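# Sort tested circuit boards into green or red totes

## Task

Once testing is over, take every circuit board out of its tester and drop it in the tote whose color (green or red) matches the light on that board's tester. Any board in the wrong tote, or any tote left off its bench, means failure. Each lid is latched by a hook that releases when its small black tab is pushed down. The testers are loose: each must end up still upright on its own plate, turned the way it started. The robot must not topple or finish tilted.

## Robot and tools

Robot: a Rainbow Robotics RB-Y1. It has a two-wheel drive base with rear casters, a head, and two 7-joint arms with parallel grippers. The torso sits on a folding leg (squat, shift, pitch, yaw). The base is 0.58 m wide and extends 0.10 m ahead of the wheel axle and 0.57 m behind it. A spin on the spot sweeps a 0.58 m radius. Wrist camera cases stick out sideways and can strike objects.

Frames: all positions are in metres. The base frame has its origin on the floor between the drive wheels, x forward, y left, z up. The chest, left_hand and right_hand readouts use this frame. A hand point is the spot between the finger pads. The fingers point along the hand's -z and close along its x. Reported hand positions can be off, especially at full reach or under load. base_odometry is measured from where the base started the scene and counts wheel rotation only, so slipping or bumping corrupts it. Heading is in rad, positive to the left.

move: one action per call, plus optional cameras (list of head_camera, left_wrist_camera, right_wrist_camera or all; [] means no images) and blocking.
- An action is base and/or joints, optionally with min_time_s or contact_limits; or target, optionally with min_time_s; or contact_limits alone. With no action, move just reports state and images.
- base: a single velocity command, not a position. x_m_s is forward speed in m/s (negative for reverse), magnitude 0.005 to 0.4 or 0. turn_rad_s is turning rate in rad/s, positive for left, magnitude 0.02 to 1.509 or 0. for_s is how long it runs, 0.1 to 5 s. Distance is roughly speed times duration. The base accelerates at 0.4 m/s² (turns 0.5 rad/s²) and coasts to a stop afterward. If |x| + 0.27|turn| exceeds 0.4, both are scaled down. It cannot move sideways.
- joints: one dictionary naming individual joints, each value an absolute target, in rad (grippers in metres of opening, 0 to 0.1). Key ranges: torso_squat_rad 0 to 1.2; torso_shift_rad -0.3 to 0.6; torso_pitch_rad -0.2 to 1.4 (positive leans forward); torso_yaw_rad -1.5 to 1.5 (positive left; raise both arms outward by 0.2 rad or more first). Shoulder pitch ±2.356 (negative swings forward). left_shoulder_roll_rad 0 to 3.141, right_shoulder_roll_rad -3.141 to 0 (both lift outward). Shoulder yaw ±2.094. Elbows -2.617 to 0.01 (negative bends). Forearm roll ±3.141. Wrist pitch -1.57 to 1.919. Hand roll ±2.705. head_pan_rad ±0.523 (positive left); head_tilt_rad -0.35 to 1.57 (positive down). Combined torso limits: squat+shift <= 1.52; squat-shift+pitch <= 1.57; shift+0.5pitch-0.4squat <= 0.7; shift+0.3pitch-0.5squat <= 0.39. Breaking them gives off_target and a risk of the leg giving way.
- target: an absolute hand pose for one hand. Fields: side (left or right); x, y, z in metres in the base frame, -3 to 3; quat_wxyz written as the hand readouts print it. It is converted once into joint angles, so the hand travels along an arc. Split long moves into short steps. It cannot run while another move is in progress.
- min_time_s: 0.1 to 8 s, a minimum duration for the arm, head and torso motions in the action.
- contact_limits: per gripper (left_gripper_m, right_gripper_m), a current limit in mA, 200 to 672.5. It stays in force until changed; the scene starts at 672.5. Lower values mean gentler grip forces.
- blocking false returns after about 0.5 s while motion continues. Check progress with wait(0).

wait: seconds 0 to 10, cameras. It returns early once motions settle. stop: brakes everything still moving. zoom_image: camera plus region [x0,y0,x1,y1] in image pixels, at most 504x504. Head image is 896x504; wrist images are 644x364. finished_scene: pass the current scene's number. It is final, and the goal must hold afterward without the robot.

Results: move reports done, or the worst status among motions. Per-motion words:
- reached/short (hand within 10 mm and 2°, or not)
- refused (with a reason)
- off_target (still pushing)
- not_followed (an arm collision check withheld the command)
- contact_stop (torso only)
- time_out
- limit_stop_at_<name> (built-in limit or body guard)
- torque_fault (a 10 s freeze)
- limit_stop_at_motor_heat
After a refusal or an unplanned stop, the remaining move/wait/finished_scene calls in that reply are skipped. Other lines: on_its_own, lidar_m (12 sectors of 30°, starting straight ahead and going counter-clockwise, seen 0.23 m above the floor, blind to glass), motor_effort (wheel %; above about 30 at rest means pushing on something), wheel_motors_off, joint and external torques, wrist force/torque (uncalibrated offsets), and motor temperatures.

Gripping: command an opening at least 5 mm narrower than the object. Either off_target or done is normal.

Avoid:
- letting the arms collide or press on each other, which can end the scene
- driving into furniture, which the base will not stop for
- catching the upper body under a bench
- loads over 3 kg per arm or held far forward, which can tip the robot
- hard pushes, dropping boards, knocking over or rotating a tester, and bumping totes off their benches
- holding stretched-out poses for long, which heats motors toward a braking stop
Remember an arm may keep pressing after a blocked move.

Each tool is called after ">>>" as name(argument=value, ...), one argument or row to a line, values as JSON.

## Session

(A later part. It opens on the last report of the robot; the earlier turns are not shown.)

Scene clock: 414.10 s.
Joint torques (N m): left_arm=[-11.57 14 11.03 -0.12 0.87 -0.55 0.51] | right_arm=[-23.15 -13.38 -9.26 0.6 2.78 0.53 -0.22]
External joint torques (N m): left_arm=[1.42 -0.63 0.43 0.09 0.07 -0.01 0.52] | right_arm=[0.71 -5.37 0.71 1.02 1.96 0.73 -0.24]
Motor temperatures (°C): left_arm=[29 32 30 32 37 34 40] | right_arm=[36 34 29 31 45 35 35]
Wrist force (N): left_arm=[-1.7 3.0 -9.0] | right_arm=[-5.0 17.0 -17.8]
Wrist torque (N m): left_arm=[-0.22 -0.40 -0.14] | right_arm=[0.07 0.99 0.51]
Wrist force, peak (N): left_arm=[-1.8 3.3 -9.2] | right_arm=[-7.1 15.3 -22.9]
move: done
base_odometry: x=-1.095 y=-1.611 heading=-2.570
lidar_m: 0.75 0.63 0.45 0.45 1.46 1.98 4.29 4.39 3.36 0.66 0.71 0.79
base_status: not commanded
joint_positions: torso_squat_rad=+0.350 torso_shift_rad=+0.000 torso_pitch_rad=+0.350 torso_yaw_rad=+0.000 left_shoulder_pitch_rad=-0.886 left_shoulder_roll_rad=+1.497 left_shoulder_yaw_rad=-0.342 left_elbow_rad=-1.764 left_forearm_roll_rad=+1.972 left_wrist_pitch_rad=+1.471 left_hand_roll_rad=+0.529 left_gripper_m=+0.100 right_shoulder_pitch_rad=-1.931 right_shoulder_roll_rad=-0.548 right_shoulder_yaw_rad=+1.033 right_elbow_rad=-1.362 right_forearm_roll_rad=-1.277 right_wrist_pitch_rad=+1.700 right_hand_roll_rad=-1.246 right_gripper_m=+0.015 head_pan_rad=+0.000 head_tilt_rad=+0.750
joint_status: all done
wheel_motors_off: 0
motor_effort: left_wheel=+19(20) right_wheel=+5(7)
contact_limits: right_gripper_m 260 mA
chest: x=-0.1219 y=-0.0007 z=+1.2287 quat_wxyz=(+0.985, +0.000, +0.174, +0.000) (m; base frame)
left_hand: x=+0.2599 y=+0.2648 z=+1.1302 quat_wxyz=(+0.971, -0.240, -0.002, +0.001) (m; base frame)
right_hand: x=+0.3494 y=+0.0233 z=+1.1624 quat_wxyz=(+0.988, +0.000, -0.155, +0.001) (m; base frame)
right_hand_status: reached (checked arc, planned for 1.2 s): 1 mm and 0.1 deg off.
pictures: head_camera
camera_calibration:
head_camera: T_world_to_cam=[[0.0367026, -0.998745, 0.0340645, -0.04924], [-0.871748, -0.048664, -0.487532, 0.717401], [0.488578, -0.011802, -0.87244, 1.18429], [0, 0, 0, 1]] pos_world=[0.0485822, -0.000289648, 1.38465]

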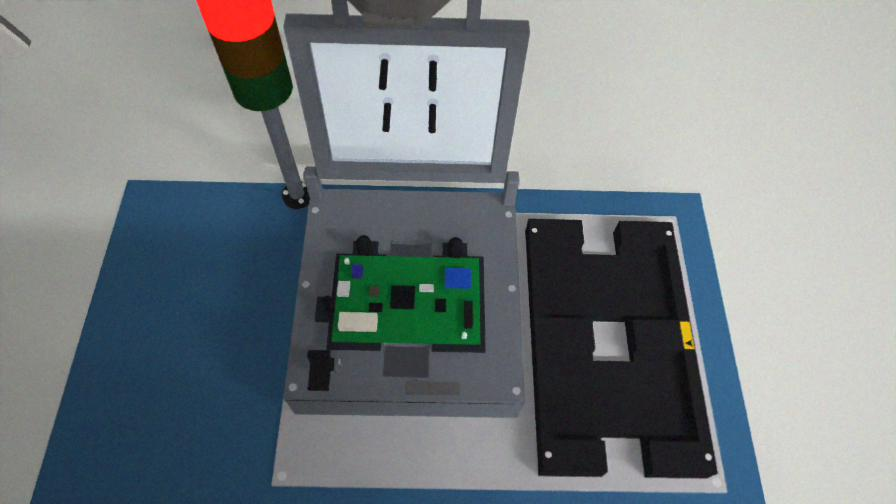

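>>> move(
  target={"side":"right","x":0.363,"y":0.0226,"z":1.1625,"quat_wxyz":[0.981,0,-0.195,0]},
  min_time_s=1.2,
  cameras=[],
)

>>> move(
  target={"side":"right","x":0.373,"y":0.0226,"z":1.1625,"quat_wxyz":[0.981,0,-0.195,0]},
  min_time_s=1.2,
  cameras=["head_camera"],
)

Scene clock: 420.13 s.
Joint torques (N m): left_arm=[-11.8 13.77 10.81 -0.14 0.89 -0.55 0.43] | right_arm=[-24.89 -14.01 -10.4 0.68 3.44 -0.11 -0.33]
External joint torques (N m): left_arm=[1.19 -0.86 0.21 0.08 0.09 -0.01 0.43] | right_arm=[-1.03 -6.02 -0.26 0.98 2.48 0.13 -0.36]
Motor temperatures (°C): left_arm=[29 32 30 32 37 34 40] | right_arm=[36 34 29 31 45 35 35]
Wrist force (N): left_arm=[-1.6 3.0 -8.7] | right_arm=[-8.5 15.8 -20.9]
Wrist torque (N m): left_arm=[-0.23 -0.40 -0.15] | right_arm=[0.06 0.97 0.44]
Wrist force, peak (N): left_arm=[-1.7 3.2 -9.3] | right_arm=[-9.6 15.3 -23.4]
move: done
base_odometry: x=-1.095 y=-1.611 heading=-2.570
lidar_m: 0.75 0.63 0.45 0.44 1.47 1.97 4.29 4.39 3.37 0.66 0.71 0.79
base_status: not commanded
joint_positions: torso_squat_rad=+0.350 torso_shift_rad=+0.000 torso_pitch_rad=+0.350 torso_yaw_rad=+0.000 left_shoulder_pitch_rad=-0.886 left_shoulder_roll_rad=+1.497 left_shoulder_yaw_rad=-0.342 left_elbow_rad=-1.764 left_forearm_roll_rad=+1.972 left_wrist_pitch_rad=+1.471 left_hand_roll_rad=+0.529 left_gripper_m=+0.100 right_shoulder_pitch_rad=-1.926 right_shoulder_roll_rad=-0.559 right_shoulder_yaw_rad=+1.057 right_elbow_rad=-1.393 right_forearm_roll_rad=-1.210 right_wrist_pitch_rad=+1.659 right_hand_roll_rad=-1.264 right_gripper_m=+0.015 head_pan_rad=+0.000 head_tilt_rad=+0.750
joint_status: all done
wheel_motors_off: 0
motor_effort: left_wheel=+19(20) right_wheel=+5(7)
contact_limits: right_gripper_m 260 mA
chest: x=-0.1219 y=-0.0007 z=+1.2287 quat_wxyz=(+0.985, +0.000, +0.174, +0.000) (m; base frame)
left_hand: x=+0.2599 y=+0.2648 z=+1.1302 quat_wxyz=(+0.971, -0.240, -0.002, +0.001) (m; base frame)
right_hand: x=+0.3624 y=+0.0233 z=+1.1620 quat_wxyz=(+0.981, +0.000, -0.194, +0.001) (m; base frame)
right_hand_status: reached (checked arc, planned for 1.2 s): 1 mm and 0.1 deg off.
pictures: none
No camera images: "cameras" was empty.

Scene clock: 421.67 s.
Joint torques (N m): left_arm=[-11.77 13.83 10.72 -0.24 0.96 -0.58 0.49] | right_arm=[-31.49 -9.37 -12.61 0.74 3.32 -1.27 0.65]
External joint torques (N m): left_arm=[1.21 -0.8 0.12 -0.02 0.16 -0.04 0.5] | right_arm=[-7.3 -1.25 -2.67 1.12 2.36 -1.02 0.63]
Motor temperatures (°C): left_arm=[29 32 30 32 37 34 40] | right_arm=[36 34 29 31 45 35 35]
Wrist force (N): left_arm=[-1.5 3.3 -8.6] | right_arm=[-10.1 11.5 -28.1]
Wrist torque (N m): left_arm=[-0.26 -0.38 -0.15] | right_arm=[-0.05 0.96 0.34]
Wrist force, peak (N): left_arm=[-1.9 3.2 -9.0] | right_arm=[-10.1 11.5 -28.1]
move: done
base_odometry: x=-1.095 y=-1.611 heading=-2.570
lidar_m: 0.75 0.64 0.45 0.44 1.46 1.97 4.28 4.39 3.37 0.66 0.71 0.79
base_status: not commanded
joint_positions: torso_squat_rad=+0.350 torso_shift_rad=+0.000 torso_pitch_rad=+0.350 torso_yaw_rad=+0.000 left_shoulder_pitch_rad=-0.886 left_shoulder_roll_rad=+1.497 left_shoulder_yaw_rad=-0.342 left_elbow_rad=-1.764 left_forearm_roll_rad=+1.972 left_wrist_pitch_rad=+1.471 left_hand_roll_rad=+0.529 left_gripper_m=+0.100 right_shoulder_pitch_rad=-1.930 right_shoulder_roll_rad=-0.549 right_shoulder_yaw_rad=+1.059 right_elbow_rad=-1.342 right_forearm_roll_rad=-1.205 right_wrist_pitch_rad=+1.644 right_hand_roll_rad=-1.228 right_gripper_m=+0.015 head_pan_rad=+0.000 head_tilt_rad=+0.750
joint_status: all done
wheel_motors_off: 0
motor_effort: left_wheel=+18(21) right_wheel=+5(7)
contact_limits: right_gripper_m 260 mA
chest: x=-0.1218 y=-0.0007 z=+1.2287 quat_wxyz=(+0.985, +0.000, +0.174, +0.000) (m; base frame)
left_hand: x=+0.2600 y=+0.2647 z=+1.1301 quat_wxyz=(+0.971, -0.240, -0.002, +0.001) (m; base frame)
right_hand: x=+0.3723 y=+0.0219 z=+1.1612 quat_wxyz=(+0.981, +0.000, -0.194, +0.000) (m; base frame)
right_hand_status: reached (checked arc, planned for 1.2 s): 2 mm and 0.1 deg off.
pictures: head_camera
camera_calibration:
head_camera: T_world_to_cam=[[0.0366715, -0.998749, 0.0340061, -0.049218], [-0.871854, -0.0486058, -0.487348, 0.717246], [0.488391, -0.0117766, -0.872546, 1.18432], [0, 0, 0, 1]] pos_world=[0.0487261, -0.000346774, 1.3846]

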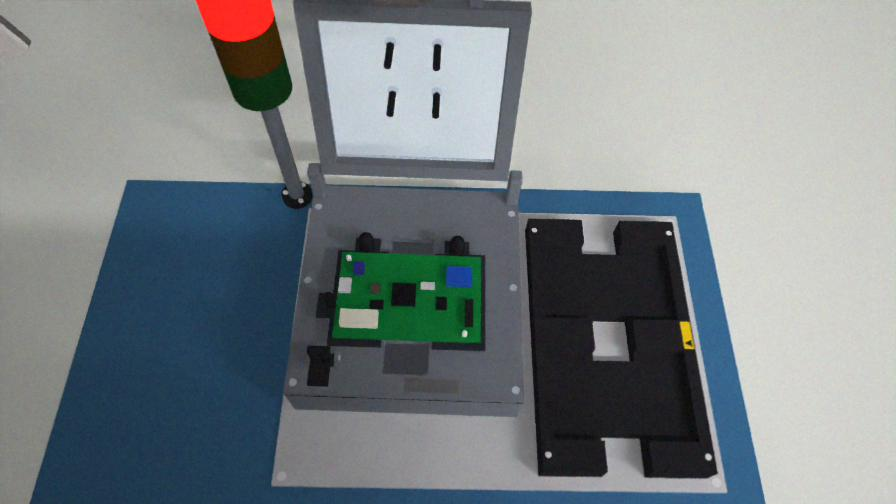

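>>> move(
  target={"side":"right","x":0.367,"y":0.0226,"z":1.1620,"quat_wxyz":[0.981,0,-0.195,0]},
  cameras=[],
)

>>> move(
  joints={"right_gripper_m":0.06},
  cameras=["head_camera"],
)

>>> move(
  target={"side":"right","x":0.345,"y":0.025,"z":1.22,"quat_wxyz":[0.981,0,-0.195,0]},
  min_time_s=1,
  cameras=[],
)

>>> move(
  target={"side":"right","x":0.27,"y":-0.1,"z":1.2,"quat_wxyz":[1,0,0,0]},
  cameras=["head_camera"],
)

>>> move(
  target={"side":"right","x":0.255,"y":-0.05,"z":1.18,"quat_wxyz":[1,0,0,0]},
  cameras=["right_wrist_camera"],
)

Scene clock: 429.53 s.
Joint torques (N m): left_arm=[-11.9 13.96 10.73 -0.23 0.89 -0.6 0.48] | right_arm=[-26.65 -8.21 -12.23 -0.96 1.09 -0.98 0.24]
External joint torques (N m): left_arm=[1.08 -0.67 0.13 -0.01 0.09 -0.06 0.49] | right_arm=[-2.64 -0.17 -2.17 -0.62 0.12 -0.74 0.21]
Motor temperatures (°C): left_arm=[29 32 30 32 37 34 40] | right_arm=[36 34 29 31 45 35 35]
Wrist force (N): left_arm=[-1.6 3.1 -8.6] | right_arm=[-2.1 8.4 -19.6]
Wrist torque (N m): left_arm=[-0.23 -0.38 -0.15] | right_arm=[-0.13 0.68 0.36]
Wrist force, peak (N): left_arm=[-1.9 3.3 -9.1] | right_arm=[-9.8 11.3 -28.4]
move: done
base_odometry: x=-1.095 y=-1.611 heading=-2.570
lidar_m: 0.75 0.63 0.45 0.44 1.46 1.95 4.29 4.39 3.36 0.66 0.71 0.79
base_status: not commanded
joint_positions: torso_squat_rad=+0.350 torso_shift_rad=+0.000 torso_pitch_rad=+0.350 torso_yaw_rad=+0.000 left_shoulder_pitch_rad=-0.886 left_shoulder_roll_rad=+1.497 left_shoulder_yaw_rad=-0.342 left_elbow_rad=-1.764 left_forearm_roll_rad=+1.972 left_wrist_pitch_rad=+1.471 left_hand_roll_rad=+0.529 left_gripper_m=+0.100 right_shoulder_pitch_rad=-1.928 right_shoulder_roll_rad=-0.555 right_shoulder_yaw_rad=+1.059 right_elbow_rad=-1.370 right_forearm_roll_rad=-1.207 right_wrist_pitch_rad=+1.653 right_hand_roll_rad=-1.248 right_gripper_m=+0.015 head_pan_rad=+0.000 head_tilt_rad=+0.750
joint_status: all done
wheel_motors_off: 0
motor_effort: left_wheel=+18(19) right_wheel=+5(6)
contact_limits: right_gripper_m 260 mA
chest: x=-0.1218 y=-0.0007 z=+1.2287 quat_wxyz=(+0.985, +0.000, +0.174, +0.000) (m; base frame)
left_hand: x=+0.2600 y=+0.2647 z=+1.1302 quat_wxyz=(+0.971, -0.240, -0.002, +0.000) (m; base frame)
right_hand: x=+0.3670 y=+0.0223 z=+1.1614 quat_wxyz=(+0.981, -0.001, -0.194, +0.000) (m; base frame)
right_hand_status: reached (checked arc, planned for 0.2 s): 1 mm and 0.1 deg off.
pictures: none
No camera images: "cameras" was empty.

Scene clock: 430.53 s.
Joint torques (N m): left_arm=[-11.85 13.77 10.96 -0.17 0.92 -0.53 0.55] | right_arm=[-23.51 -8.41 -10.66 -0.82 1.03 -0.54 0.21]
External joint torques (N m): left_arm=[1.13 -0.86 0.36 0.05 0.12 0.01 0.56] | right_arm=[0.49 -0.36 -0.6 -0.49 0.07 -0.29 0.18]
Motor temperatures (°C): left_arm=[29 32 30 32 37 34 40] | right_arm=[36 34 29 31 45 35 35]
Wrist force (N): left_arm=[-1.7 3.3 -8.8] | right_arm=[-0.3 10.9 -12.7]
Wrist torque (N m): left_arm=[-0.23 -0.40 -0.15] | right_arm=[-0.06 0.69 0.48]
Wrist force, peak (N): left_arm=[-1.7 3.1 -9.2] | right_arm=[-2.5 8.2 -18.4]
move: done
base_odometry: x=-1.095 y=-1.611 heading=-2.570
lidar_m: 0.75 0.63 0.45 0.43 1.46 1.97 4.28 4.39 3.36 0.66 0.71 0.79
base_status: not commanded
joint_positions: torso_squat_rad=+0.350 torso_shift_rad=+0.000 torso_pitch_rad=+0.350 torso_yaw_rad=+0.000 left_shoulder_pitch_rad=-0.886 left_shoulder_roll_rad=+1.497 left_shoulder_yaw_rad=-0.342 left_elbow_rad=-1.764 left_forearm_roll_rad=+1.972 left_wrist_pitch_rad=+1.471 left_hand_roll_rad=+0.529 left_gripper_m=+0.100 right_shoulder_pitch_rad=-1.929 right_shoulder_roll_rad=-0.555 right_shoulder_yaw_rad=+1.058 right_elbow_rad=-1.370 right_forearm_roll_rad=-1.207 right_wrist_pitch_rad=+1.653 right_hand_roll_rad=-1.248 right_gripper_m=+0.060 head_pan_rad=+0.000 head_tilt_rad=+0.750
joint_status: all done
wheel_motors_off: 0
motor_effort: left_wheel=+18(19) right_wheel=+3(6)
contact_limits: right_gripper_m 260 mA
chest: x=-0.1219 y=-0.0007 z=+1.2287 quat_wxyz=(+0.985, +0.000, +0.174, +0.000) (m; base frame)
left_hand: x=+0.2600 y=+0.2647 z=+1.1302 quat_wxyz=(+0.971, -0.240, -0.002, +0.000) (m; base frame)
right_hand: x=+0.3670 y=+0.0225 z=+1.1620 quat_wxyz=(+0.981, +0.000, -0.195, +0.000) (m; base frame)
pictures: head_camera
camera_calibration:
head_camera: T_world_to_cam=[[0.0366219, -0.998751, 0.0339924, -0.0492231], [-0.871755, -0.0485583, -0.48753, 0.717406], [0.488572, -0.0117788, -0.872444, 1.18429], [0, 0, 0, 1]] pos_world=[0.0485959, -0.000376184, 1.38465]

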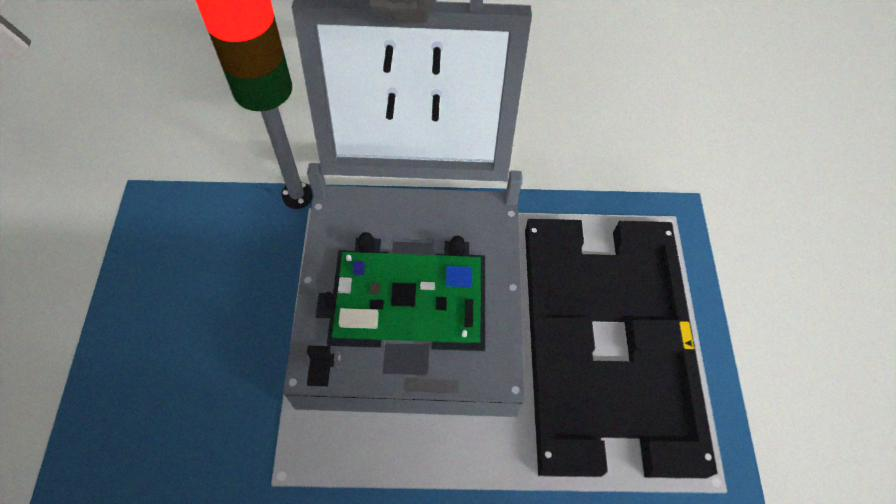

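Scene clock: 431.87 s.
Joint torques (N m): left_arm=[-11.74 13.9 10.92 -0.3 0.9 -0.5 0.42] | right_arm=[-22.5 -8.93 -10.26 -0.12 0.39 -0.09 -0.35]
External joint torques (N m): left_arm=[1.24 -0.73 0.32 -0.09 0.09 0.04 0.42] | right_arm=[0.67 -0.64 -0.46 -0.39 -0.56 0.15 -0.37]
Motor temperatures (°C): left_arm=[29 32 30 32 37 34 40] | right_arm=[36 34 29 31 45 35 35]
Wrist force (N): left_arm=[-1.6 2.9 -8.9] | right_arm=[-0.1 10.8 -12.6]
Wrist torque (N m): left_arm=[-0.21 -0.37 -0.14] | right_arm=[-0.06 0.70 0.49]
Wrist force, peak (N): left_arm=[-1.6 3.4 -9.1] | right_arm=[-0.1 11.1 -12.9]
move: done
base_odometry: x=-1.095 y=-1.611 heading=-2.570
lidar_m: 0.75 0.63 0.45 0.44 1.46 1.96 4.29 4.38 3.36 0.67 0.72 0.79
base_status: not commanded
joint_positions: torso_squat_rad=+0.350 torso_shift_rad=+0.000 torso_pitch_rad=+0.350 torso_yaw_rad=+0.000 left_shoulder_pitch_rad=-0.886 left_shoulder_roll_rad=+1.497 left_shoulder_yaw_rad=-0.342 left_elbow_rad=-1.764 left_forearm_roll_rad=+1.972 left_wrist_pitch_rad=+1.471 left_hand_roll_rad=+0.529 left_gripper_m=+0.100 right_shoulder_pitch_rad=-2.033 right_shoulder_roll_rad=-0.573 right_shoulder_yaw_rad=+0.994 right_elbow_rad=-1.394 right_forearm_roll_rad=-1.289 right_wrist_pitch_rad=+1.769 right_hand_roll_rad=-1.273 right_gripper_m=+0.060 head_pan_rad=+0.000 head_tilt_rad=+0.750
joint_status: all done
wheel_motors_off: 0
motor_effort: left_wheel=+18(20) right_wheel=+5(6)
contact_limits: right_gripper_m 260 mA
chest: x=-0.1219 y=-0.0007 z=+1.2287 quat_wxyz=(+0.985, +0.000, +0.174, +0.000) (m; base frame)
left_hand: x=+0.2599 y=+0.2647 z=+1.1303 quat_wxyz=(+0.971, -0.240, -0.002, +0.000) (m; base frame)
right_hand: x=+0.3451 y=+0.0251 z=+1.2199 quat_wxyz=(+0.981, +0.000, -0.195, +0.000) (m; base frame)
right_hand_status: reached (checked arc, planned for 1.0 s): 0 mm and 0.0 deg off.
pictures: none
No camera images: "cameras" was empty.

Scene clock: 433.23 s.
Joint torques (N m): left_arm=[-11.71 13.8 11.14 -0.19 0.92 -0.59 0.43] | right_arm=[-19.03 -5.37 -10.8 0.54 0.32 -0.06 0.25]
External joint torques (N m): left_arm=[1.28 -0.83 0.54 0.03 0.12 -0.04 0.44] | right_arm=[2.04 1.93 -0.63 -0.43 0.1 -0.06 0.25]
Motor temperatures (°C): left_arm=[29 32 30 32 37 34 40] | right_arm=[36 34 29 31 45 35 35]
Wrist force (N): left_arm=[-1.7 3.0 -8.7] | right_arm=[2.3 10.8 -13.3]
Wrist torque (N m): left_arm=[-0.23 -0.40 -0.16] | right_arm=[-0.06 0.86 0.53]
Wrist force, peak (N): left_arm=[-1.8 3.1 -9.2] | right_arm=[0.1 11.8 -13.1]
move: done
base_odometry: x=-1.095 y=-1.611 heading=-2.570
lidar_m: 0.76 0.64 0.45 0.44 1.46 1.96 4.28 4.39 3.36 0.66 0.71 0.79
base_status: not commanded
joint_positions: torso_squat_rad=+0.350 torso_shift_rad=+0.000 torso_pitch_rad=+0.350 torso_yaw_rad=+0.000 left_shoulder_pitch_rad=-0.886 left_shoulder_roll_rad=+1.497 left_shoulder_yaw_rad=-0.342 left_elbow_rad=-1.764 left_forearm_roll_rad=+1.972 left_wrist_pitch_rad=+1.471 left_hand_roll_rad=+0.529 left_gripper_m=+0.100 right_shoulder_pitch_rad=-1.876 right_shoulder_roll_rad=-0.958 right_shoulder_yaw_rad=+0.948 right_elbow_rad=-1.663 right_forearm_roll_rad=-1.740 right_wrist_pitch_rad=+1.872 right_hand_roll_rad=-1.235 right_gripper_m=+0.060 head_pan_rad=+0.000 head_tilt_rad=+0.750
joint_status: all done
wheel_motors_off: 0
motor_effort: left_wheel=+16(20) right_wheel=+6(6)
contact_limits: right_gripper_m 260 mA
chest: x=-0.1220 y=-0.0007 z=+1.2287 quat_wxyz=(+0.985, +0.000, +0.174, +0.000) (m; base frame)
left_hand: x=+0.2599 y=+0.2647 z=+1.1303 quat_wxyz=(+0.971, -0.240, -0.002, +0.000) (m; base frame)
right_hand: x=+0.2700 y=-0.1001 z=+1.2001 quat_wxyz=(+1.000, +0.000, +0.000, +0.000) (m; base frame)
right_hand_status: reached (checked arc, planned for 0.7 s): 0 mm and 0.0 deg off.
pictures: head_camera
camera_calibration:
head_camera: T_world_to_cam=[[0.0365945, -0.998752, 0.0339978, -0.0492388], [-0.871713, -0.048538, -0.487607, 0.717468], [0.488649, -0.0117926, -0.872401, 1.18427], [0, 0, 0, 1]] pos_world=[0.048535, -0.000387281, 1.38468]

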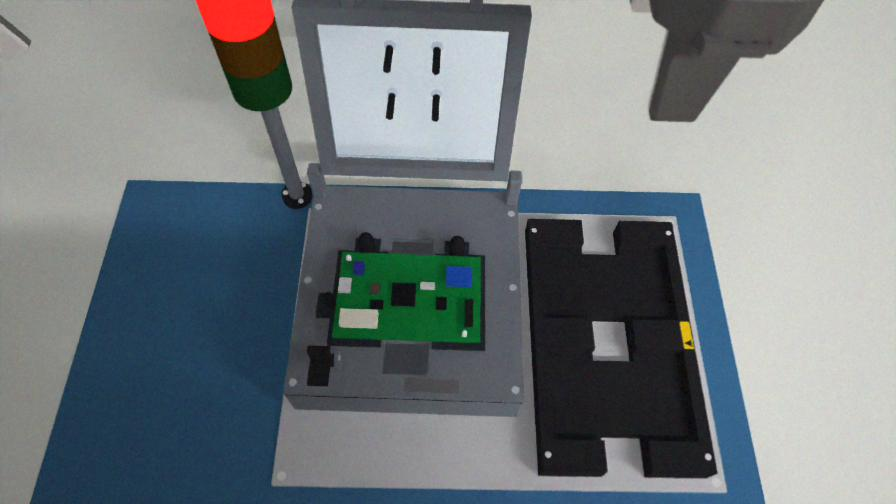

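Scene clock: 434.00 s.
Joint torques (N m): left_arm=[-11.82 13.99 10.85 -0.24 0.93 -0.54 0.45] | right_arm=[-20.34 -7.41 -9.23 0.94 0.35 -0.01 0.13]
External joint torques (N m): left_arm=[1.17 -0.64 0.25 -0.02 0.13 0 0.46] | right_arm=[1.08 -0.18 1.13 0.16 0.13 -0.01 0.12]
Motor temperatures (°C): left_arm=[29 32 30 32 37 34 40] | right_arm=[36 34 29 31 45 35 35]
Wrist force (N): left_arm=[-1.8 3.2 -8.7] | right_arm=[2.3 10.6 -13.0]
Wrist torque (N m): left_arm=[-0.25 -0.41 -0.14] | right_arm=[-0.03 0.88 0.54]
Wrist force, peak (N): left_arm=[-1.5 3.0 -9.2] | right_arm=[1.5 11.9 -13.6]
move: done
base_odometry: x=-1.095 y=-1.611 heading=-2.570
lidar_m: 0.75 0.64 0.45 0.45 1.46 1.97 4.29 4.39 3.36 0.66 0.71 0.79
base_status: not commanded
joint_positions: torso_squat_rad=+0.350 torso_shift_rad=+0.000 torso_pitch_rad=+0.350 torso_yaw_rad=+0.000 left_shoulder_pitch_rad=-0.886 left_shoulder_roll_rad=+1.497 left_shoulder_yaw_rad=-0.342 left_elbow_rad=-1.764 left_forearm_roll_rad=+1.972 left_wrist_pitch_rad=+1.471 left_hand_roll_rad=+0.529 left_gripper_m=+0.100 right_shoulder_pitch_rad=-1.893 right_shoulder_roll_rad=-0.825 right_shoulder_yaw_rad=+0.986 right_elbow_rad=-1.670 right_forearm_roll_rad=-1.707 right_wrist_pitch_rad=+1.828 right_hand_roll_rad=-1.360 right_gripper_m=+0.060 head_pan_rad=+0.000 head_tilt_rad=+0.750
joint_status: all done
wheel_motors_off: 0
motor_effort: left_wheel=+18(19) right_wheel=+5(7)
contact_limits: right_gripper_m 260 mA
chest: x=-0.1220 y=-0.0007 z=+1.2287 quat_wxyz=(+0.985, +0.000, +0.174, +0.000) (m; base frame)
left_hand: x=+0.2599 y=+0.2647 z=+1.1303 quat_wxyz=(+0.971, -0.240, -0.002, +0.000) (m; base frame)
right_hand: x=+0.2549 y=-0.0499 z=+1.1801 quat_wxyz=(+1.000, +0.000, +0.000, +0.000) (m; base frame)
right_hand_status: reached (checked arc, planned for 0.4 s): 0 mm and 0.0 deg off.
pictures: right_wrist_camera
camera_calibration:
right_wrist_camera: T_world_to_cam=[[-0.999648, 0.0199872, -0.0174451, 0.278808], [0.0101557, 0.895786, 0.444369, -0.449073], [0.0245088, 0.444035, -0.895674, 1.14464], [0, 0, 0, 1]] pos_world=[0.255217, -0.111562, 1.22965]

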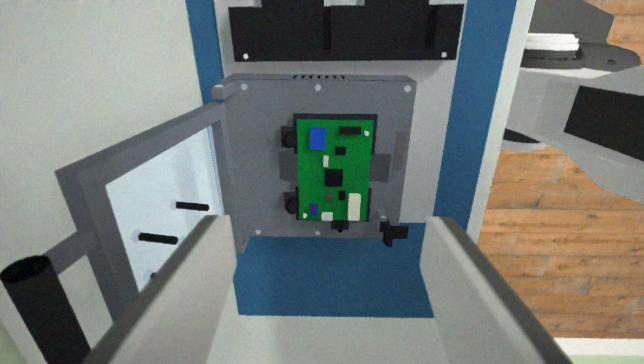

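>>> move(
  joints={"right_gripper_m":0.087},
  contact_limits={"right_gripper_m":560},
  cameras=[],
)

>>> move(
  target={"side":"right","x":0.248,"y":0.0205,"z":1.06,"quat_wxyz":[1,0,0,0]},
  cameras=[],
)

>>> move(
  target={"side":"right","x":0.248,"y":0.0205,"z":0.995,"quat_wxyz":[1,0,0,0]},
  cameras=["right_wrist_camera","head_camera"],
)

Scene clock: 446.77 s.
Joint torques (N m): left_arm=[-11.88 14.07 10.78 -0.11 0.94 -0.5 0.53] | right_arm=[-20.11 -7.34 -9.38 1.04 0.3 -0.03 0.22]
External joint torques (N m): left_arm=[1.11 -0.55 0.18 0.1 0.14 0.04 0.53] | right_arm=[1.31 -0.12 0.98 0.27 0.08 -0.03 0.22]
Motor temperatures (°C): left_arm=[29 32 30 32 37 34 40] | right_arm=[36 34 29 31 45 35 35]
Wrist force (N): left_arm=[-1.8 3.1 -9.0] | right_arm=[2.3 11.0 -13.4]
Wrist torque (N m): left_arm=[-0.23 -0.40 -0.15] | right_arm=[-0.08 0.88 0.53]
Wrist force, peak (N): left_arm=[-1.6 3.3 -9.1] | right_arm=[1.9 11.2 -13.7]
move: done
base_odometry: x=-1.095 y=-1.611 heading=-2.570
lidar_m: 0.76 0.64 0.45 0.45 1.47 1.96 4.29 4.39 3.35 0.66 0.70 0.79
base_status: not commanded
joint_positions: torso_squat_rad=+0.350 torso_shift_rad=+0.000 torso_pitch_rad=+0.350 torso_yaw_rad=+0.000 left_shoulder_pitch_rad=-0.886 left_shoulder_roll_rad=+1.497 left_shoulder_yaw_rad=-0.342 left_elbow_rad=-1.764 left_forearm_roll_rad=+1.972 left_wrist_pitch_rad=+1.471 left_hand_roll_rad=+0.529 left_gripper_m=+0.100 right_shoulder_pitch_rad=-1.893 right_shoulder_roll_rad=-0.825 right_shoulder_yaw_rad=+0.986 right_elbow_rad=-1.670 right_forearm_roll_rad=-1.707 right_wrist_pitch_rad=+1.828 right_hand_roll_rad=-1.360 right_gripper_m=+0.087 head_pan_rad=+0.000 head_tilt_rad=+0.750
joint_status: all done
wheel_motors_off: 0
motor_effort: left_wheel=+17(19) right_wheel=+5(6)
contact_limits: right_gripper_m 560 mA
chest: x=-0.1220 y=-0.0007 z=+1.2287 quat_wxyz=(+0.985, +0.000, +0.174, +0.000) (m; base frame)
left_hand: x=+0.2599 y=+0.2647 z=+1.1303 quat_wxyz=(+0.971, -0.240, -0.002, +0.000) (m; base frame)
right_hand: x=+0.2549 y=-0.0499 z=+1.1801 quat_wxyz=(+1.000, +0.000, +0.000, +0.000) (m; base frame)
pictures: none
No camera images: "cameras" was empty.

Scene clock: 447.73 s.
Joint torques (N m): left_arm=[-11.86 13.78 10.8 -0.18 0.91 -0.57 0.44] | right_arm=[-21.31 -6.66 -10.37 -0.15 -0.19 0.31 -0.1]
External joint torques (N m): left_arm=[1.12 -0.84 0.2 0.03 0.11 -0.03 0.45] | right_arm=[0.84 -0.12 0.32 0.79 -0.41 0.3 -0.1]
Motor temperatures (°C): left_arm=[29 32 30 32 37 34 40] | right_arm=[36 34 29 31 45 35 35]
Wrist force (N): left_arm=[-1.7 3.1 -8.9] | right_arm=[1.8 10.8 -13.3]
Wrist torque (N m): left_arm=[-0.23 -0.38 -0.15] | right_arm=[-0.07 0.79 0.49]
Wrist force, peak (N): left_arm=[-1.7 3.2 -9.3] | right_arm=[2.5 11.6 -14.7]
move: done
base_odometry: x=-1.095 y=-1.611 heading=-2.570
lidar_m: 0.75 0.63 0.45 0.45 1.46 1.96 4.29 4.39 3.36 0.67 0.70 0.79
base_status: not commanded
joint_positions: torso_squat_rad=+0.350 torso_shift_rad=+0.000 torso_pitch_rad=+0.350 torso_yaw_rad=+0.000 left_shoulder_pitch_rad=-0.886 left_shoulder_roll_rad=+1.497 left_shoulder_yaw_rad=-0.342 left_elbow_rad=-1.764 left_forearm_roll_rad=+1.972 left_wrist_pitch_rad=+1.471 left_hand_roll_rad=+0.529 left_gripper_m=+0.100 right_shoulder_pitch_rad=-1.764 right_shoulder_roll_rad=-0.567 right_shoulder_yaw_rad=+1.158 right_elbow_rad=-1.578 right_forearm_roll_rad=-1.477 right_wrist_pitch_rad=+1.625 right_hand_roll_rad=-1.432 right_gripper_m=+0.087 head_pan_rad=+0.000 head_tilt_rad=+0.750
joint_status: all done
wheel_motors_off: 0
motor_effort: left_wheel=+18(20) right_wheel=+5(7)
contact_limits: right_gripper_m 560 mA
chest: x=-0.1220 y=-0.0007 z=+1.2287 quat_wxyz=(+0.985, +0.000, +0.174, +0.000) (m; base frame)
left_hand: x=+0.2599 y=+0.2647 z=+1.1303 quat_wxyz=(+0.971, -0.240, -0.002, +0.000) (m; base frame)
right_hand: x=+0.2479 y=+0.0206 z=+1.0600 quat_wxyz=(+1.000, +0.000, +0.000, +0.000) (m; base frame)
right_hand_status: reached (checked arc, planned for 0.6 s): 0 mm and 0.0 deg off.
pictures: none
No camera images: "cameras" was empty.

Scene clock: 448.67 s.
Joint torques (N m): left_arm=[-11.78 14.13 10.82 -0.19 0.95 -0.59 0.48] | right_arm=[-21.4 -4.48 -10.07 -0.95 0 0.1 0.14]
External joint torques (N m): left_arm=[1.21 -0.5 0.22 0.02 0.14 -0.05 0.48] | right_arm=[0.59 1.33 0.41 0.78 -0.23 0.1 0.14]
Motor temperatures (°C): left_arm=[29 32 30 32 37 34 40] | right_arm=[36 34 29 31 45 35 35]
Wrist force (N): left_arm=[-1.9 3.0 -8.6] | right_arm=[2.4 10.8 -13.0]
Wrist torque (N m): left_arm=[-0.24 -0.41 -0.15] | right_arm=[-0.08 0.90 0.53]
Wrist force, peak (N): left_arm=[-1.6 3.6 -9.0] | right_arm=[2.3 11.2 -14.3]
move: done
base_odometry: x=-1.095 y=-1.611 heading=-2.570
lidar_m: 0.75 0.63 0.45 0.44 1.46 1.98 4.29 4.38 3.36 0.66 0.71 0.79
base_status: not commanded
joint_positions: torso_squat_rad=+0.350 torso_shift_rad=+0.000 torso_pitch_rad=+0.350 torso_yaw_rad=+0.000 left_shoulder_pitch_rad=-0.886 left_shoulder_roll_rad=+1.497 left_shoulder_yaw_rad=-0.342 left_elbow_rad=-1.764 left_forearm_roll_rad=+1.972 left_wrist_pitch_rad=+1.471 left_hand_roll_rad=+0.529 left_gripper_m=+0.100 right_shoulder_pitch_rad=-1.660 right_shoulder_roll_rad=-0.525 right_shoulder_yaw_rad=+1.242 right_elbow_rad=-1.539 right_forearm_roll_rad=-1.367 right_wrist_pitch_rad=+1.516 right_hand_roll_rad=-1.412 right_gripper_m=+0.087 head_pan_rad=+0.000 head_tilt_rad=+0.750
joint_status: all done
wheel_motors_off: 0
motor_effort: left_wheel=+18(19) right_wheel=+5(8)
contact_limits: right_gripper_m 560 mA
chest: x=-0.1220 y=-0.0007 z=+1.2287 quat_wxyz=(+0.985, +0.000, +0.174, +0.000) (m; base frame)
left_hand: x=+0.2599 y=+0.2647 z=+1.1303 quat_wxyz=(+0.971, -0.240, -0.002, +0.000) (m; base frame)
right_hand: x=+0.2478 y=+0.0199 z=+0.9953 quat_wxyz=(+1.000, +0.000, -0.001, +0.000) (m; base frame)
right_hand_status: reached (checked arc, planned for 0.4 s): 1 mm and 0.1 deg off.
pictures: head_camera, right_wrist_camera
camera_calibration:
head_camera: T_world_to_cam=[[0.0366258, -0.998752, 0.033968, -0.0492079], [-0.871717, -0.0485507, -0.487598, 0.717464], [0.488638, -0.0117518, -0.872407, 1.18427], [0, 0, 0, 1]] pos_world=[0.0485479, -0.000395744, 1.38467]
right_wrist_camera: T_world_to_cam=[[-0.999629, 0.0203487, -0.0181074, 0.267758], [0.010192, 0.895902, 0.444135, -0.429217], [0.02526, 0.443786, -0.895777, 0.948182], [0, 0, 0, 1]] pos_world=[0.248082, -0.0417027, 1.04484]

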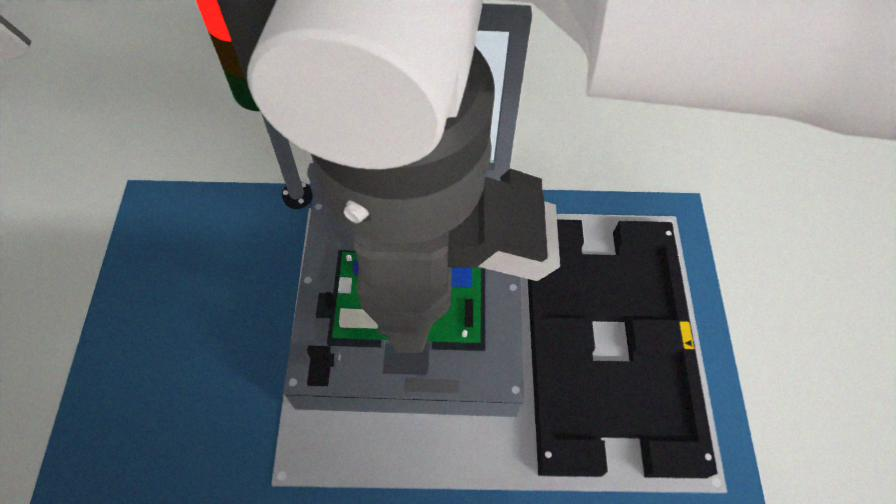

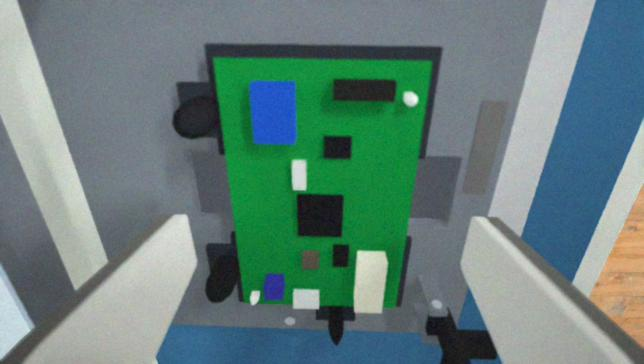

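>>> move(
  target={"side":"right","x":0.25,"y":0.0165,"z":0.962,"quat_wxyz":[1,0,0,0]},
  cameras=["right_wrist_camera"],
  min_time_s=1,
)

Scene clock: 461.03 s.
Joint torques (N m): left_arm=[-11.91 13.91 10.9 -0.09 0.9 -0.55 0.52] | right_arm=[-18.77 -2.85 -8.63 -0.98 0.32 -0.14 0.3]
External joint torques (N m): left_arm=[1.07 -0.72 0.3 0.12 0.1 0 0.53] | right_arm=[3.17 2.62 1.59 1.08 0.09 -0.15 0.3]
Motor temperatures (°C): left_arm=[29 32 30 32 37 34 40] | right_arm=[36 34 29 31 45 35 35]
Wrist force (N): left_arm=[-1.7 3.2 -8.8] | right_arm=[2.4 10.9 -13.2]
Wrist torque (N m): left_arm=[-0.25 -0.39 -0.15] | right_arm=[-0.07 0.87 0.51]
Wrist force, peak (N): left_arm=[-1.9 3.2 -9.1] | right_arm=[2.3 11.2 -13.3]
move: done
base_odometry: x=-1.095 y=-1.611 heading=-2.570
lidar_m: 0.75 0.64 0.45 0.44 1.46 1.97 4.29 4.39 3.36 0.67 0.71 0.80
base_status: not commanded
joint_positions: torso_squat_rad=+0.350 torso_shift_rad=+0.000 torso_pitch_rad=+0.350 torso_yaw_rad=+0.000 left_shoulder_pitch_rad=-0.886 left_shoulder_roll_rad=+1.497 left_shoulder_yaw_rad=-0.342 left_elbow_rad=-1.764 left_forearm_roll_rad=+1.972 left_wrist_pitch_rad=+1.471 left_hand_roll_rad=+0.529 left_gripper_m=+0.100 right_shoulder_pitch_rad=-1.607 right_shoulder_roll_rad=-0.505 right_shoulder_yaw_rad=+1.282 right_elbow_rad=-1.494 right_forearm_roll_rad=-1.317 right_wrist_pitch_rad=+1.456 right_hand_roll_rad=-1.383 right_gripper_m=+0.087 head_pan_rad=+0.000 head_tilt_rad=+0.750
joint_status: all done
wheel_motors_off: 0
motor_effort: left_wheel=+18(19) right_wheel=+5(7)
contact_limits: right_gripper_m 560 mA
chest: x=-0.1220 y=-0.0007 z=+1.2287 quat_wxyz=(+0.985, +0.000, +0.174, +0.000) (m; base frame)
left_hand: x=+0.2599 y=+0.2647 z=+1.1303 quat_wxyz=(+0.971, -0.240, -0.002, +0.000) (m; base frame)
right_hand: x=+0.2503 y=+0.0165 z=+0.9624 quat_wxyz=(+1.000, +0.000, +0.000, +0.000) (m; base frame)
right_hand_status: reached (checked arc, planned for 1.0 s): 1 mm and 0.1 deg off.
pictures: right_wrist_camera
camera_calibration:
right_wrist_camera: T_world_to_cam=[[-0.999628, 0.0205444, -0.0179343, 0.269554], [0.0104361, 0.895754, 0.444427, -0.411867], [0.0251952, 0.444075, -0.895635, 0.920067], [0, 0, 0, 1]] pos_world=[0.250571, -0.0451849, 1.01192]

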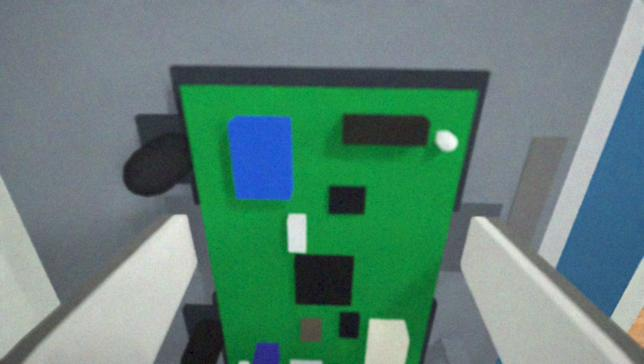

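>>> move(
  target={"side":"right","x":0.25,"y":0.016,"z":0.946,"quat_wxyz":[1,0,0,0]},
  cameras=["right_wrist_camera"],
  min_time_s=1,
)

>>> move(
  target={"side":"right","x":0.25,"y":0.016,"z":0.936,"quat_wxyz":[1,0,0,0]},
  cameras=["right_wrist_camera"],
  min_time_s=1,
)

Scene clock: 473.47 s.
Joint torques (N m): left_arm=[-11.99 14 10.99 -0.18 0.89 -0.51 0.48] | right_arm=[-15.81 -6.58 -4.49 0.1 0.83 2.49 1.03]
External joint torques (N m): left_arm=[0.99 -0.63 0.39 0.03 0.09 0.03 0.48] | right_arm=[6.03 -1.3 5.6 2.31 0.61 2.49 1.03]
Motor temperatures (°C): left_arm=[29 32 30 32 37 34 40] | right_arm=[36 34 29 31 45 35 35]
Wrist force (N): left_arm=[-1.8 3.0 -8.8] | right_arm=[2.6 21.1 -8.1]
Wrist torque (N m): left_arm=[-0.23 -0.40 -0.14] | right_arm=[0.15 1.12 -0.03]
Wrist force, peak (N): left_arm=[-1.9 3.2 -9.1] | right_arm=[2.6 22.1 -11.4]
move: done
base_odometry: x=-1.095 y=-1.611 heading=-2.570
lidar_m: 0.76 0.63 0.45 0.44 1.46 1.98 4.28 4.39 3.36 0.66 0.71 0.78
base_status: not commanded
joint_positions: torso_squat_rad=+0.350 torso_shift_rad=+0.000 torso_pitch_rad=+0.350 torso_yaw_rad=+0.000 left_shoulder_pitch_rad=-0.886 left_shoulder_roll_rad=+1.497 left_shoulder_yaw_rad=-0.342 left_elbow_rad=-1.764 left_forearm_roll_rad=+1.972 left_wrist_pitch_rad=+1.471 left_hand_roll_rad=+0.529 left_gripper_m=+0.100 right_shoulder_pitch_rad=-1.584 right_shoulder_roll_rad=-0.491 right_shoulder_yaw_rad=+1.300 right_elbow_rad=-1.473 right_forearm_roll_rad=-1.294 right_wrist_pitch_rad=+1.428 right_hand_roll_rad=-1.374 right_gripper_m=+0.087 head_pan_rad=+0.000 head_tilt_rad=+0.750
joint_status: all done
wheel_motors_off: 0
motor_effort: left_wheel=+18(20) right_wheel=+7(7)
contact_limits: right_gripper_m 560 mA
chest: x=-0.1220 y=-0.0007 z=+1.2287 quat_wxyz=(+0.985, +0.000, +0.174, +0.000) (m; base frame)
left_hand: x=+0.2598 y=+0.2648 z=+1.1303 quat_wxyz=(+0.971, -0.240, -0.002, +0.001) (m; base frame)
right_hand: x=+0.2496 y=+0.0166 z=+0.9475 quat_wxyz=(+1.000, +0.001, -0.001, +0.001) (m; base frame)
right_hand_status: reached (checked arc, planned for 1.0 s): 2 mm and 0.2 deg off.
pictures: right_wrist_camera
camera_calibration:
right_wrist_camera: T_world_to_cam=[[-0.99965, 0.01894, -0.0184664, 0.269125], [0.00871761, 0.894981, 0.446018, -0.406458], [0.0249747, 0.445701, -0.894833, 0.905948], [0, 0, 0, 1]] pos_world=[0.249948, -0.0451067, 0.99693]

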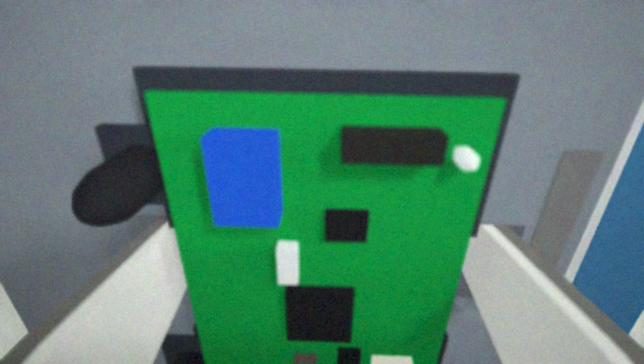

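Scene clock: 474.80 s.
Joint torques (N m): left_arm=[-11.77 14.07 10.8 -0.19 0.88 -0.43 0.45] | right_arm=[-14.17 -8.64 -2.35 1.25 1.54 3.51 1.2]
External joint torques (N m): left_arm=[1.22 -0.55 0.21 0.03 0.08 0.11 0.45] | right_arm=[7.64 -3.51 7.62 3.55 1.31 3.52 1.2]
Motor temperatures (°C): left_arm=[29 32 30 32 37 34 40] | right_arm=[36 34 29 31 45 35 35]
Wrist force (N): left_arm=[-1.5 2.9 -8.6] | right_arm=[2.8 26.9 -7.3]
Wrist torque (N m): left_arm=[-0.21 -0.36 -0.14] | right_arm=[0.10 1.16 -0.28]
Wrist force, peak (N): left_arm=[-1.5 3.1 -9.1] | right_arm=[2.9 27.1 -7.6]
move: done
base_odometry: x=-1.095 y=-1.611 heading=-2.570
lidar_m: 0.75 0.63 0.44 0.44 1.46 1.97 4.29 4.38 3.36 0.66 0.71 0.79
base_status: not commanded
joint_positions: torso_squat_rad=+0.350 torso_shift_rad=+0.000 torso_pitch_rad=+0.350 torso_yaw_rad=+0.000 left_shoulder_pitch_rad=-0.886 left_shoulder_roll_rad=+1.497 left_shoulder_yaw_rad=-0.342 left_elbow_rad=-1.764 left_forearm_roll_rad=+1.972 left_wrist_pitch_rad=+1.471 left_hand_roll_rad=+0.529 left_gripper_m=+0.100 right_shoulder_pitch_rad=-1.570 right_shoulder_roll_rad=-0.479 right_shoulder_yaw_rad=+1.311 right_elbow_rad=-1.451 right_forearm_roll_rad=-1.280 right_wrist_pitch_rad=+1.408 right_hand_roll_rad=-1.365 right_gripper_m=+0.087 head_pan_rad=+0.000 head_tilt_rad=+0.750
joint_status: all done
wheel_motors_off: 0
motor_effort: left_wheel=+18(20) right_wheel=+4(6)
contact_limits: right_gripper_m 560 mA
chest: x=-0.1220 y=-0.0006 z=+1.2287 quat_wxyz=(+0.985, +0.000, +0.174, +0.000) (m; base frame)
left_hand: x=+0.2598 y=+0.2648 z=+1.1303 quat_wxyz=(+0.971, -0.240, -0.002, +0.001) (m; base frame)
right_hand: x=+0.2498 y=+0.0173 z=+0.9375 quat_wxyz=(+1.000, +0.002, -0.001, +0.001) (m; base frame)
right_hand_status: reached (checked arc, planned for 1.0 s): 2 mm and 0.2 deg off.
pictures: right_wrist_camera
camera_calibration:
right_wrist_camera: T_world_to_cam=[[-0.999653, 0.0187518, -0.0185189, 0.269229], [0.00849554, 0.894443, 0.447101, -0.403513], [0.0249481, 0.446788, -0.894292, 0.896118], [0, 0, 0, 1]] pos_world=[0.250207, -0.0445041, 0.986788]

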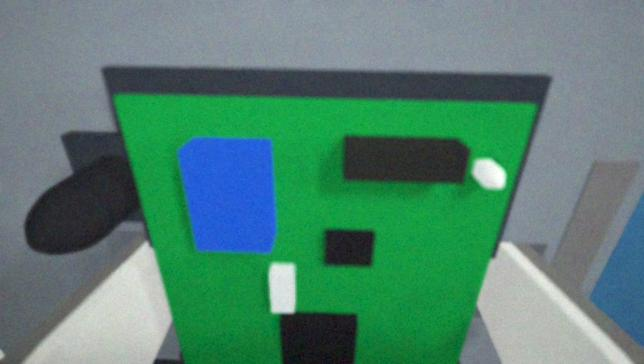

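>>> move(
  target={"side":"right","x":0.25,"y":0.0205,"z":0.937,"quat_wxyz":[1,0,0,0]},
  cameras=["right_wrist_camera"],
  min_time_s=1,
)

Scene clock: 480.50 s.
Joint torques (N m): left_arm=[-11.83 14.03 10.82 -0.16 0.81 -0.48 0.47] | right_arm=[-21.46 -2.6 -9.17 -1.07 -0.44 0.24 0.44]
External joint torques (N m): left_arm=[1.16 -0.59 0.22 0.06 0.01 0.06 0.48] | right_arm=[0.4 2.48 0.75 1.22 -0.66 0.23 0.44]
Motor temperatures (°C): left_arm=[29 32 30 32 37 34 40] | right_arm=[36 34 29 31 45 35 35]
Wrist force (N): left_arm=[-1.7 3.1 -8.5] | right_arm=[2.1 10.8 -13.2]
Wrist torque (N m): left_arm=[-0.25 -0.38 -0.15] | right_arm=[-0.04 0.83 0.53]
Wrist force, peak (N): left_arm=[-1.5 3.3 -9.2] | right_arm=[2.4 27.1 -7.8]
move: done
base_odometry: x=-1.095 y=-1.611 heading=-2.570
lidar_m: 0.75 0.63 0.45 0.44 1.46 1.97 4.29 4.39 3.36 0.66 0.71 0.79
base_status: not commanded
joint_positions: torso_squat_rad=+0.350 torso_shift_rad=+0.000 torso_pitch_rad=+0.350 torso_yaw_rad=+0.000 left_shoulder_pitch_rad=-0.886 left_shoulder_roll_rad=+1.497 left_shoulder_yaw_rad=-0.342 left_elbow_rad=-1.764 left_forearm_roll_rad=+1.972 left_wrist_pitch_rad=+1.471 left_hand_roll_rad=+0.529 left_gripper_m=+0.100 right_shoulder_pitch_rad=-1.574 right_shoulder_roll_rad=-0.465 right_shoulder_yaw_rad=+1.312 right_elbow_rad=-1.434 right_forearm_roll_rad=-1.281 right_wrist_pitch_rad=+1.411 right_hand_roll_rad=-1.364 right_gripper_m=+0.087 head_pan_rad=+0.000 head_tilt_rad=+0.750
joint_status: all done
wheel_motors_off: 0
motor_effort: left_wheel=+19(20) right_wheel=+5(7)
contact_limits: right_gripper_m 560 mA
chest: x=-0.1220 y=-0.0007 z=+1.2287 quat_wxyz=(+0.985, +0.000, +0.174, +0.000) (m; base frame)
left_hand: x=+0.2599 y=+0.2647 z=+1.1303 quat_wxyz=(+0.971, -0.240, -0.002, +0.000) (m; base frame)
right_hand: x=+0.2501 y=+0.0203 z=+0.9371 quat_wxyz=(+1.000, +0.000, +0.000, +0.000) (m; base frame)
right_hand_status: reached (checked arc, planned for 1.0 s): 0 mm and 0.0 deg off.
pictures: right_wrist_camera
camera_calibration:
right_wrist_camera: T_world_to_cam=[[-0.999634, 0.0207501, -0.0173537, 0.268302], [0.0108805, 0.895786, 0.444352, -0.404044], [0.0247656, 0.444001, -0.895684, 0.895843], [0, 0, 0, 1]] pos_world=[0.250414, -0.0413857, 0.986586]

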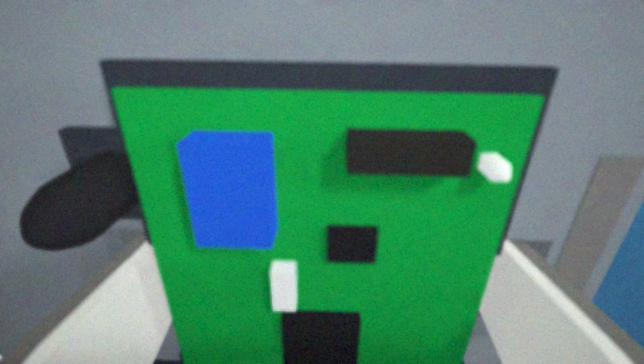

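>>> move(
  joints={"right_gripper_m":0.06},
  cameras=["right_wrist_camera"],
)

>>> move(
  target={"side":"right","x":0.25,"y":0.0205,"z":0.945,"quat_wxyz":[1,0,0,0]},
  cameras=["right_wrist_camera"],
  min_time_s=1,
)

>>> move(
  target={"side":"right","x":0.25,"y":0.0205,"z":0.954,"quat_wxyz":[1,0,0,0]},
  cameras=["head_camera","right_wrist_camera"],
  min_time_s=1,
)

Scene clock: 499.87 s.
Joint torques (N m): left_arm=[-11.96 13.91 11.02 -0.12 0.93 -0.49 0.44] | right_arm=[-18.59 -2.22 -8.85 -3.64 -2.11 0.84 0.31]
External joint torques (N m): left_arm=[1.02 -0.72 0.42 0.09 0.12 0.05 0.45] | right_arm=[3.28 2.87 1.07 -1.36 -2.34 0.84 0.31]
Motor temperatures (°C): left_arm=[29 32 30 32 37 34 40] | right_arm=[36 34 29 31 45 35 35]
Wrist force (N): left_arm=[-1.7 3.0 -8.8] | right_arm=[13.7 13.2 -17.2]
Wrist torque (N m): left_arm=[-0.23 -0.38 -0.16] | right_arm=[-0.06 0.85 0.48]
Wrist force, peak (N): left_arm=[-1.7 3.2 -9.2] | right_arm=[17.8 14.0 -16.5]
move: off_target
base_odometry: x=-1.095 y=-1.611 heading=-2.570
lidar_m: 0.76 0.63 0.45 0.44 1.46 1.97 4.29 4.39 3.37 0.66 0.71 0.80
base_status: not commanded
joint_positions: torso_squat_rad=+0.350 torso_shift_rad=+0.000 torso_pitch_rad=+0.350 torso_yaw_rad=+0.000 left_shoulder_pitch_rad=-0.886 left_shoulder_roll_rad=+1.497 left_shoulder_yaw_rad=-0.342 left_elbow_rad=-1.764 left_forearm_roll_rad=+1.972 left_wrist_pitch_rad=+1.471 left_hand_roll_rad=+0.529 left_gripper_m=+0.100 right_shoulder_pitch_rad=-1.575 right_shoulder_roll_rad=-0.465 right_shoulder_yaw_rad=+1.311 right_elbow_rad=-1.433 right_forearm_roll_rad=-1.281 right_wrist_pitch_rad=+1.411 right_hand_roll_rad=-1.364 right_gripper_m=+0.070 head_pan_rad=+0.000 head_tilt_rad=+0.750
joint_status: right_gripper_m off_target (ended at +0.070, target +0.060)
wheel_motors_off: 0
motor_effort: left_wheel=+18(20) right_wheel=+4(7)
contact_limits: right_gripper_m 560 mA
chest: x=-0.1219 y=-0.0007 z=+1.2287 quat_wxyz=(+0.985, +0.000, +0.174, +0.000) (m; base frame)
left_hand: x=+0.2600 y=+0.2647 z=+1.1302 quat_wxyz=(+0.971, -0.240, -0.002, +0.001) (m; base frame)
right_hand: x=+0.2507 y=+0.0203 z=+0.9373 quat_wxyz=(+1.000, +0.000, -0.001, +0.000) (m; base frame)
pictures: right_wrist_camera
camera_calibration:
right_wrist_camera: T_world_to_cam=[[-0.999605, 0.0212011, -0.0184249, 0.26988], [0.0108078, 0.895771, 0.444385, -0.40414], [0.0259259, 0.44401, -0.895647, 0.89566], [0, 0, 0, 1]] pos_world=[0.250921, -0.0413869, 0.986761]

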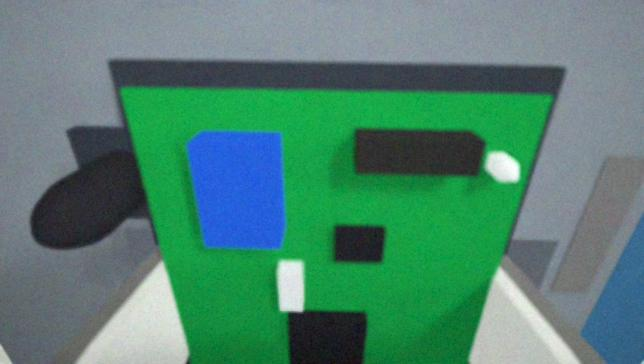

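Scene clock: 501.20 s.
Joint torques (N m): left_arm=[-12.05 13.79 10.72 -0.19 0.95 -0.46 0.46] | right_arm=[-20.5 -3.76 -10.37 -4.94 -2.23 1.16 0]
External joint torques (N m): left_arm=[0.93 -0.83 0.12 0.03 0.15 0.08 0.46] | right_arm=[1.41 1.43 -0.36 -2.72 -2.45 1.16 0]
Motor temperatures (°C): left_arm=[29 32 30 32 37 34 40] | right_arm=[36 34 29 31 45 35 35]
Wrist force (N): left_arm=[-1.6 3.1 -9.1] | right_arm=[12.5 13.8 -18.8]
Wrist torque (N m): left_arm=[-0.23 -0.38 -0.16] | right_arm=[-0.26 0.98 0.10]
Wrist force, peak (N): left_arm=[-1.9 3.3 -9.0] | right_arm=[13.9 14.9 -22.1]
move: done
base_odometry: x=-1.095 y=-1.611 heading=-2.570
lidar_m: 0.76 0.63 0.45 0.44 1.46 1.97 4.29 4.38 3.38 0.67 0.71 0.79
base_status: not commanded
joint_positions: torso_squat_rad=+0.350 torso_shift_rad=+0.000 torso_pitch_rad=+0.350 torso_yaw_rad=+0.000 left_shoulder_pitch_rad=-0.886 left_shoulder_roll_rad=+1.497 left_shoulder_yaw_rad=-0.342 left_elbow_rad=-1.764 left_forearm_roll_rad=+1.972 left_wrist_pitch_rad=+1.471 left_hand_roll_rad=+0.529 left_gripper_m=+0.100 right_shoulder_pitch_rad=-1.586 right_shoulder_roll_rad=-0.473 right_shoulder_yaw_rad=+1.303 right_elbow_rad=-1.448 right_forearm_roll_rad=-1.292 right_wrist_pitch_rad=+1.425 right_hand_roll_rad=-1.370 right_gripper_m=+0.070 head_pan_rad=+0.000 head_tilt_rad=+0.750
joint_status: all done
wheel_motors_off: 0
motor_effort: left_wheel=+18(20) right_wheel=+4(7)
contact_limits: right_gripper_m 560 mA
chest: x=-0.1218 y=-0.0007 z=+1.2287 quat_wxyz=(+0.985, +0.000, +0.174, +0.000) (m; base frame)
left_hand: x=+0.2600 y=+0.2647 z=+1.1302 quat_wxyz=(+0.971, -0.240, -0.002, +0.001) (m; base frame)
right_hand: x=+0.2505 y=+0.0204 z=+0.9448 quat_wxyz=(+1.000, +0.000, +0.000, +0.000) (m; base frame)
right_hand_status: reached (checked arc, planned for 1.0 s): 1 mm and 0.1 deg off.
pictures: right_wrist_camera
camera_calibration:
right_wrist_camera: T_world_to_cam=[[-0.999623, 0.0208178, -0.0178856, 0.269375], [0.0107188, 0.896033, 0.443857, -0.407109], [0.0252662, 0.443498, -0.895919, 0.902807], [0, 0, 0, 1]] pos_world=[0.250827, -0.0412177, 0.994358]

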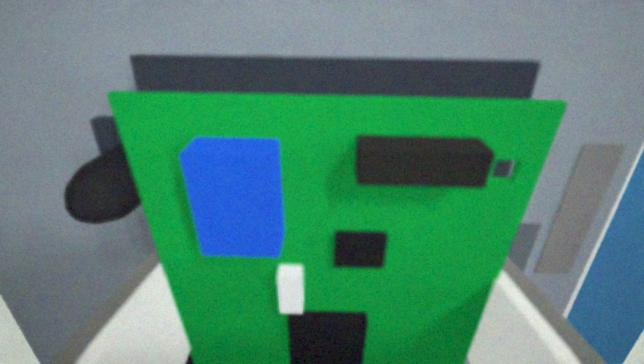

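Scene clock: 502.53 s.
Joint torques (N m): left_arm=[-12.02 14 11.11 -0.21 0.94 -0.57 0.44] | right_arm=[-19.65 -6.48 -9.37 -4.39 -2.31 2.53 -0.13]
External joint torques (N m): left_arm=[0.97 -0.62 0.52 0.01 0.14 -0.03 0.44] | right_arm=[2.29 -1.17 0.73 -2.25 -2.53 2.53 -0.13]
Motor temperatures (°C): left_arm=[29 32 30 32 37 34 40] | right_arm=[36 34 29 31 45 35 35]
Wrist force (N): left_arm=[-1.6 3.1 -8.9] | right_arm=[13.1 19.3 -20.3]
Wrist torque (N m): left_arm=[-0.24 -0.37 -0.13] | right_arm=[-0.22 0.92 0.23]
Wrist force, peak (N): left_arm=[-1.8 3.2 -9.0] | right_arm=[13.7 19.9 -19.8]
move: done
base_odometry: x=-1.095 y=-1.611 heading=-2.570
lidar_m: 0.76 0.63 0.45 0.45 1.47 1.98 4.29 4.38 3.36 0.67 0.71 0.79
base_status: not commanded
joint_positions: torso_squat_rad=+0.350 torso_shift_rad=+0.000 torso_pitch_rad=+0.350 torso_yaw_rad=+0.000 left_shoulder_pitch_rad=-0.886 left_shoulder_roll_rad=+1.497 left_shoulder_yaw_rad=-0.342 left_elbow_rad=-1.764 left_forearm_roll_rad=+1.972 left_wrist_pitch_rad=+1.471 left_hand_roll_rad=+0.529 left_gripper_m=+0.100 right_shoulder_pitch_rad=-1.599 right_shoulder_roll_rad=-0.482 right_shoulder_yaw_rad=+1.292 right_elbow_rad=-1.465 right_forearm_roll_rad=-1.304 right_wrist_pitch_rad=+1.441 right_hand_roll_rad=-1.377 right_gripper_m=+0.070 head_pan_rad=+0.000 head_tilt_rad=+0.750
joint_status: all done
wheel_motors_off: 0
motor_effort: left_wheel=+19(20) right_wheel=+5(6)
contact_limits: right_gripper_m 560 mA
chest: x=-0.1218 y=-0.0007 z=+1.2287 quat_wxyz=(+0.985, +0.000, +0.174, +0.000) (m; base frame)
left_hand: x=+0.2600 y=+0.2647 z=+1.1302 quat_wxyz=(+0.971, -0.240, -0.002, +0.001) (m; base frame)
right_hand: x=+0.2504 y=+0.0208 z=+0.9539 quat_wxyz=(+1.000, +0.000, -0.001, +0.000) (m; base frame)
right_hand_status: reached (checked arc, planned for 1.0 s): 1 mm and 0.1 deg off.
pictures: head_camera, right_wrist_camera
camera_calibration:
head_camera: T_world_to_cam=[[0.0366799, -0.998748, 0.0340235, -0.0492125], [-0.871781, -0.0486234, -0.487477, 0.717411], [0.488521, -0.0117805, -0.872473, 1.18427], [0, 0, 0, 1]] pos_world=[0.0486899, -0.00031667, 1.38464]
right_wrist_camera: T_world_to_cam=[[-0.999634, 0.0201644, -0.0180427, 0.269552], [0.0100439, 0.895696, 0.444554, -0.412013], [0.0251249, 0.44421, -0.89557, 0.910452], [0, 0, 0, 1]] pos_world=[0.250716, -0.0408299, 1.0034]

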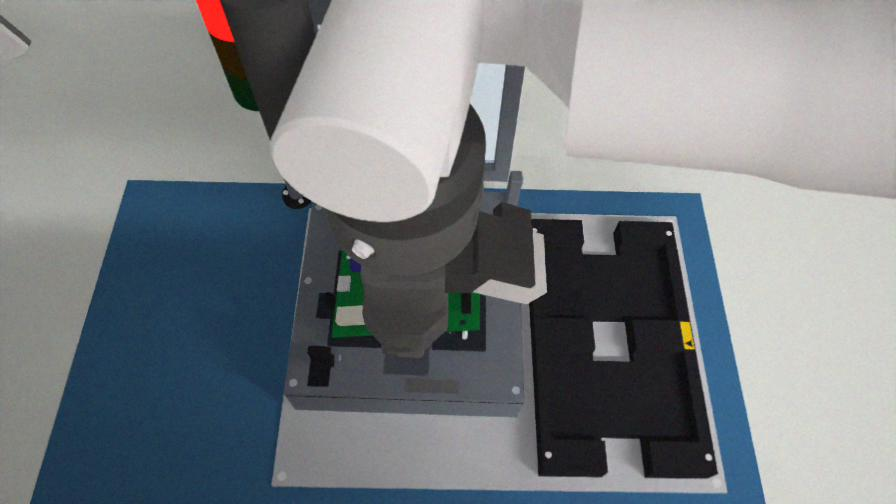

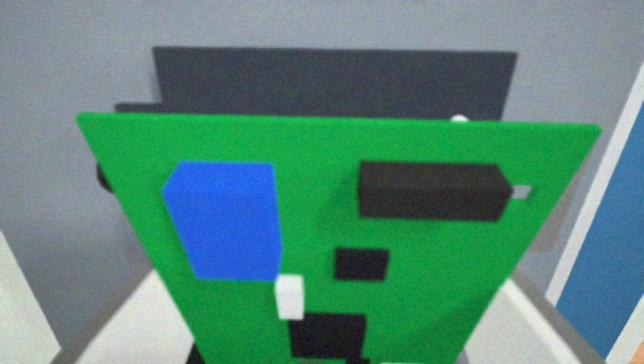

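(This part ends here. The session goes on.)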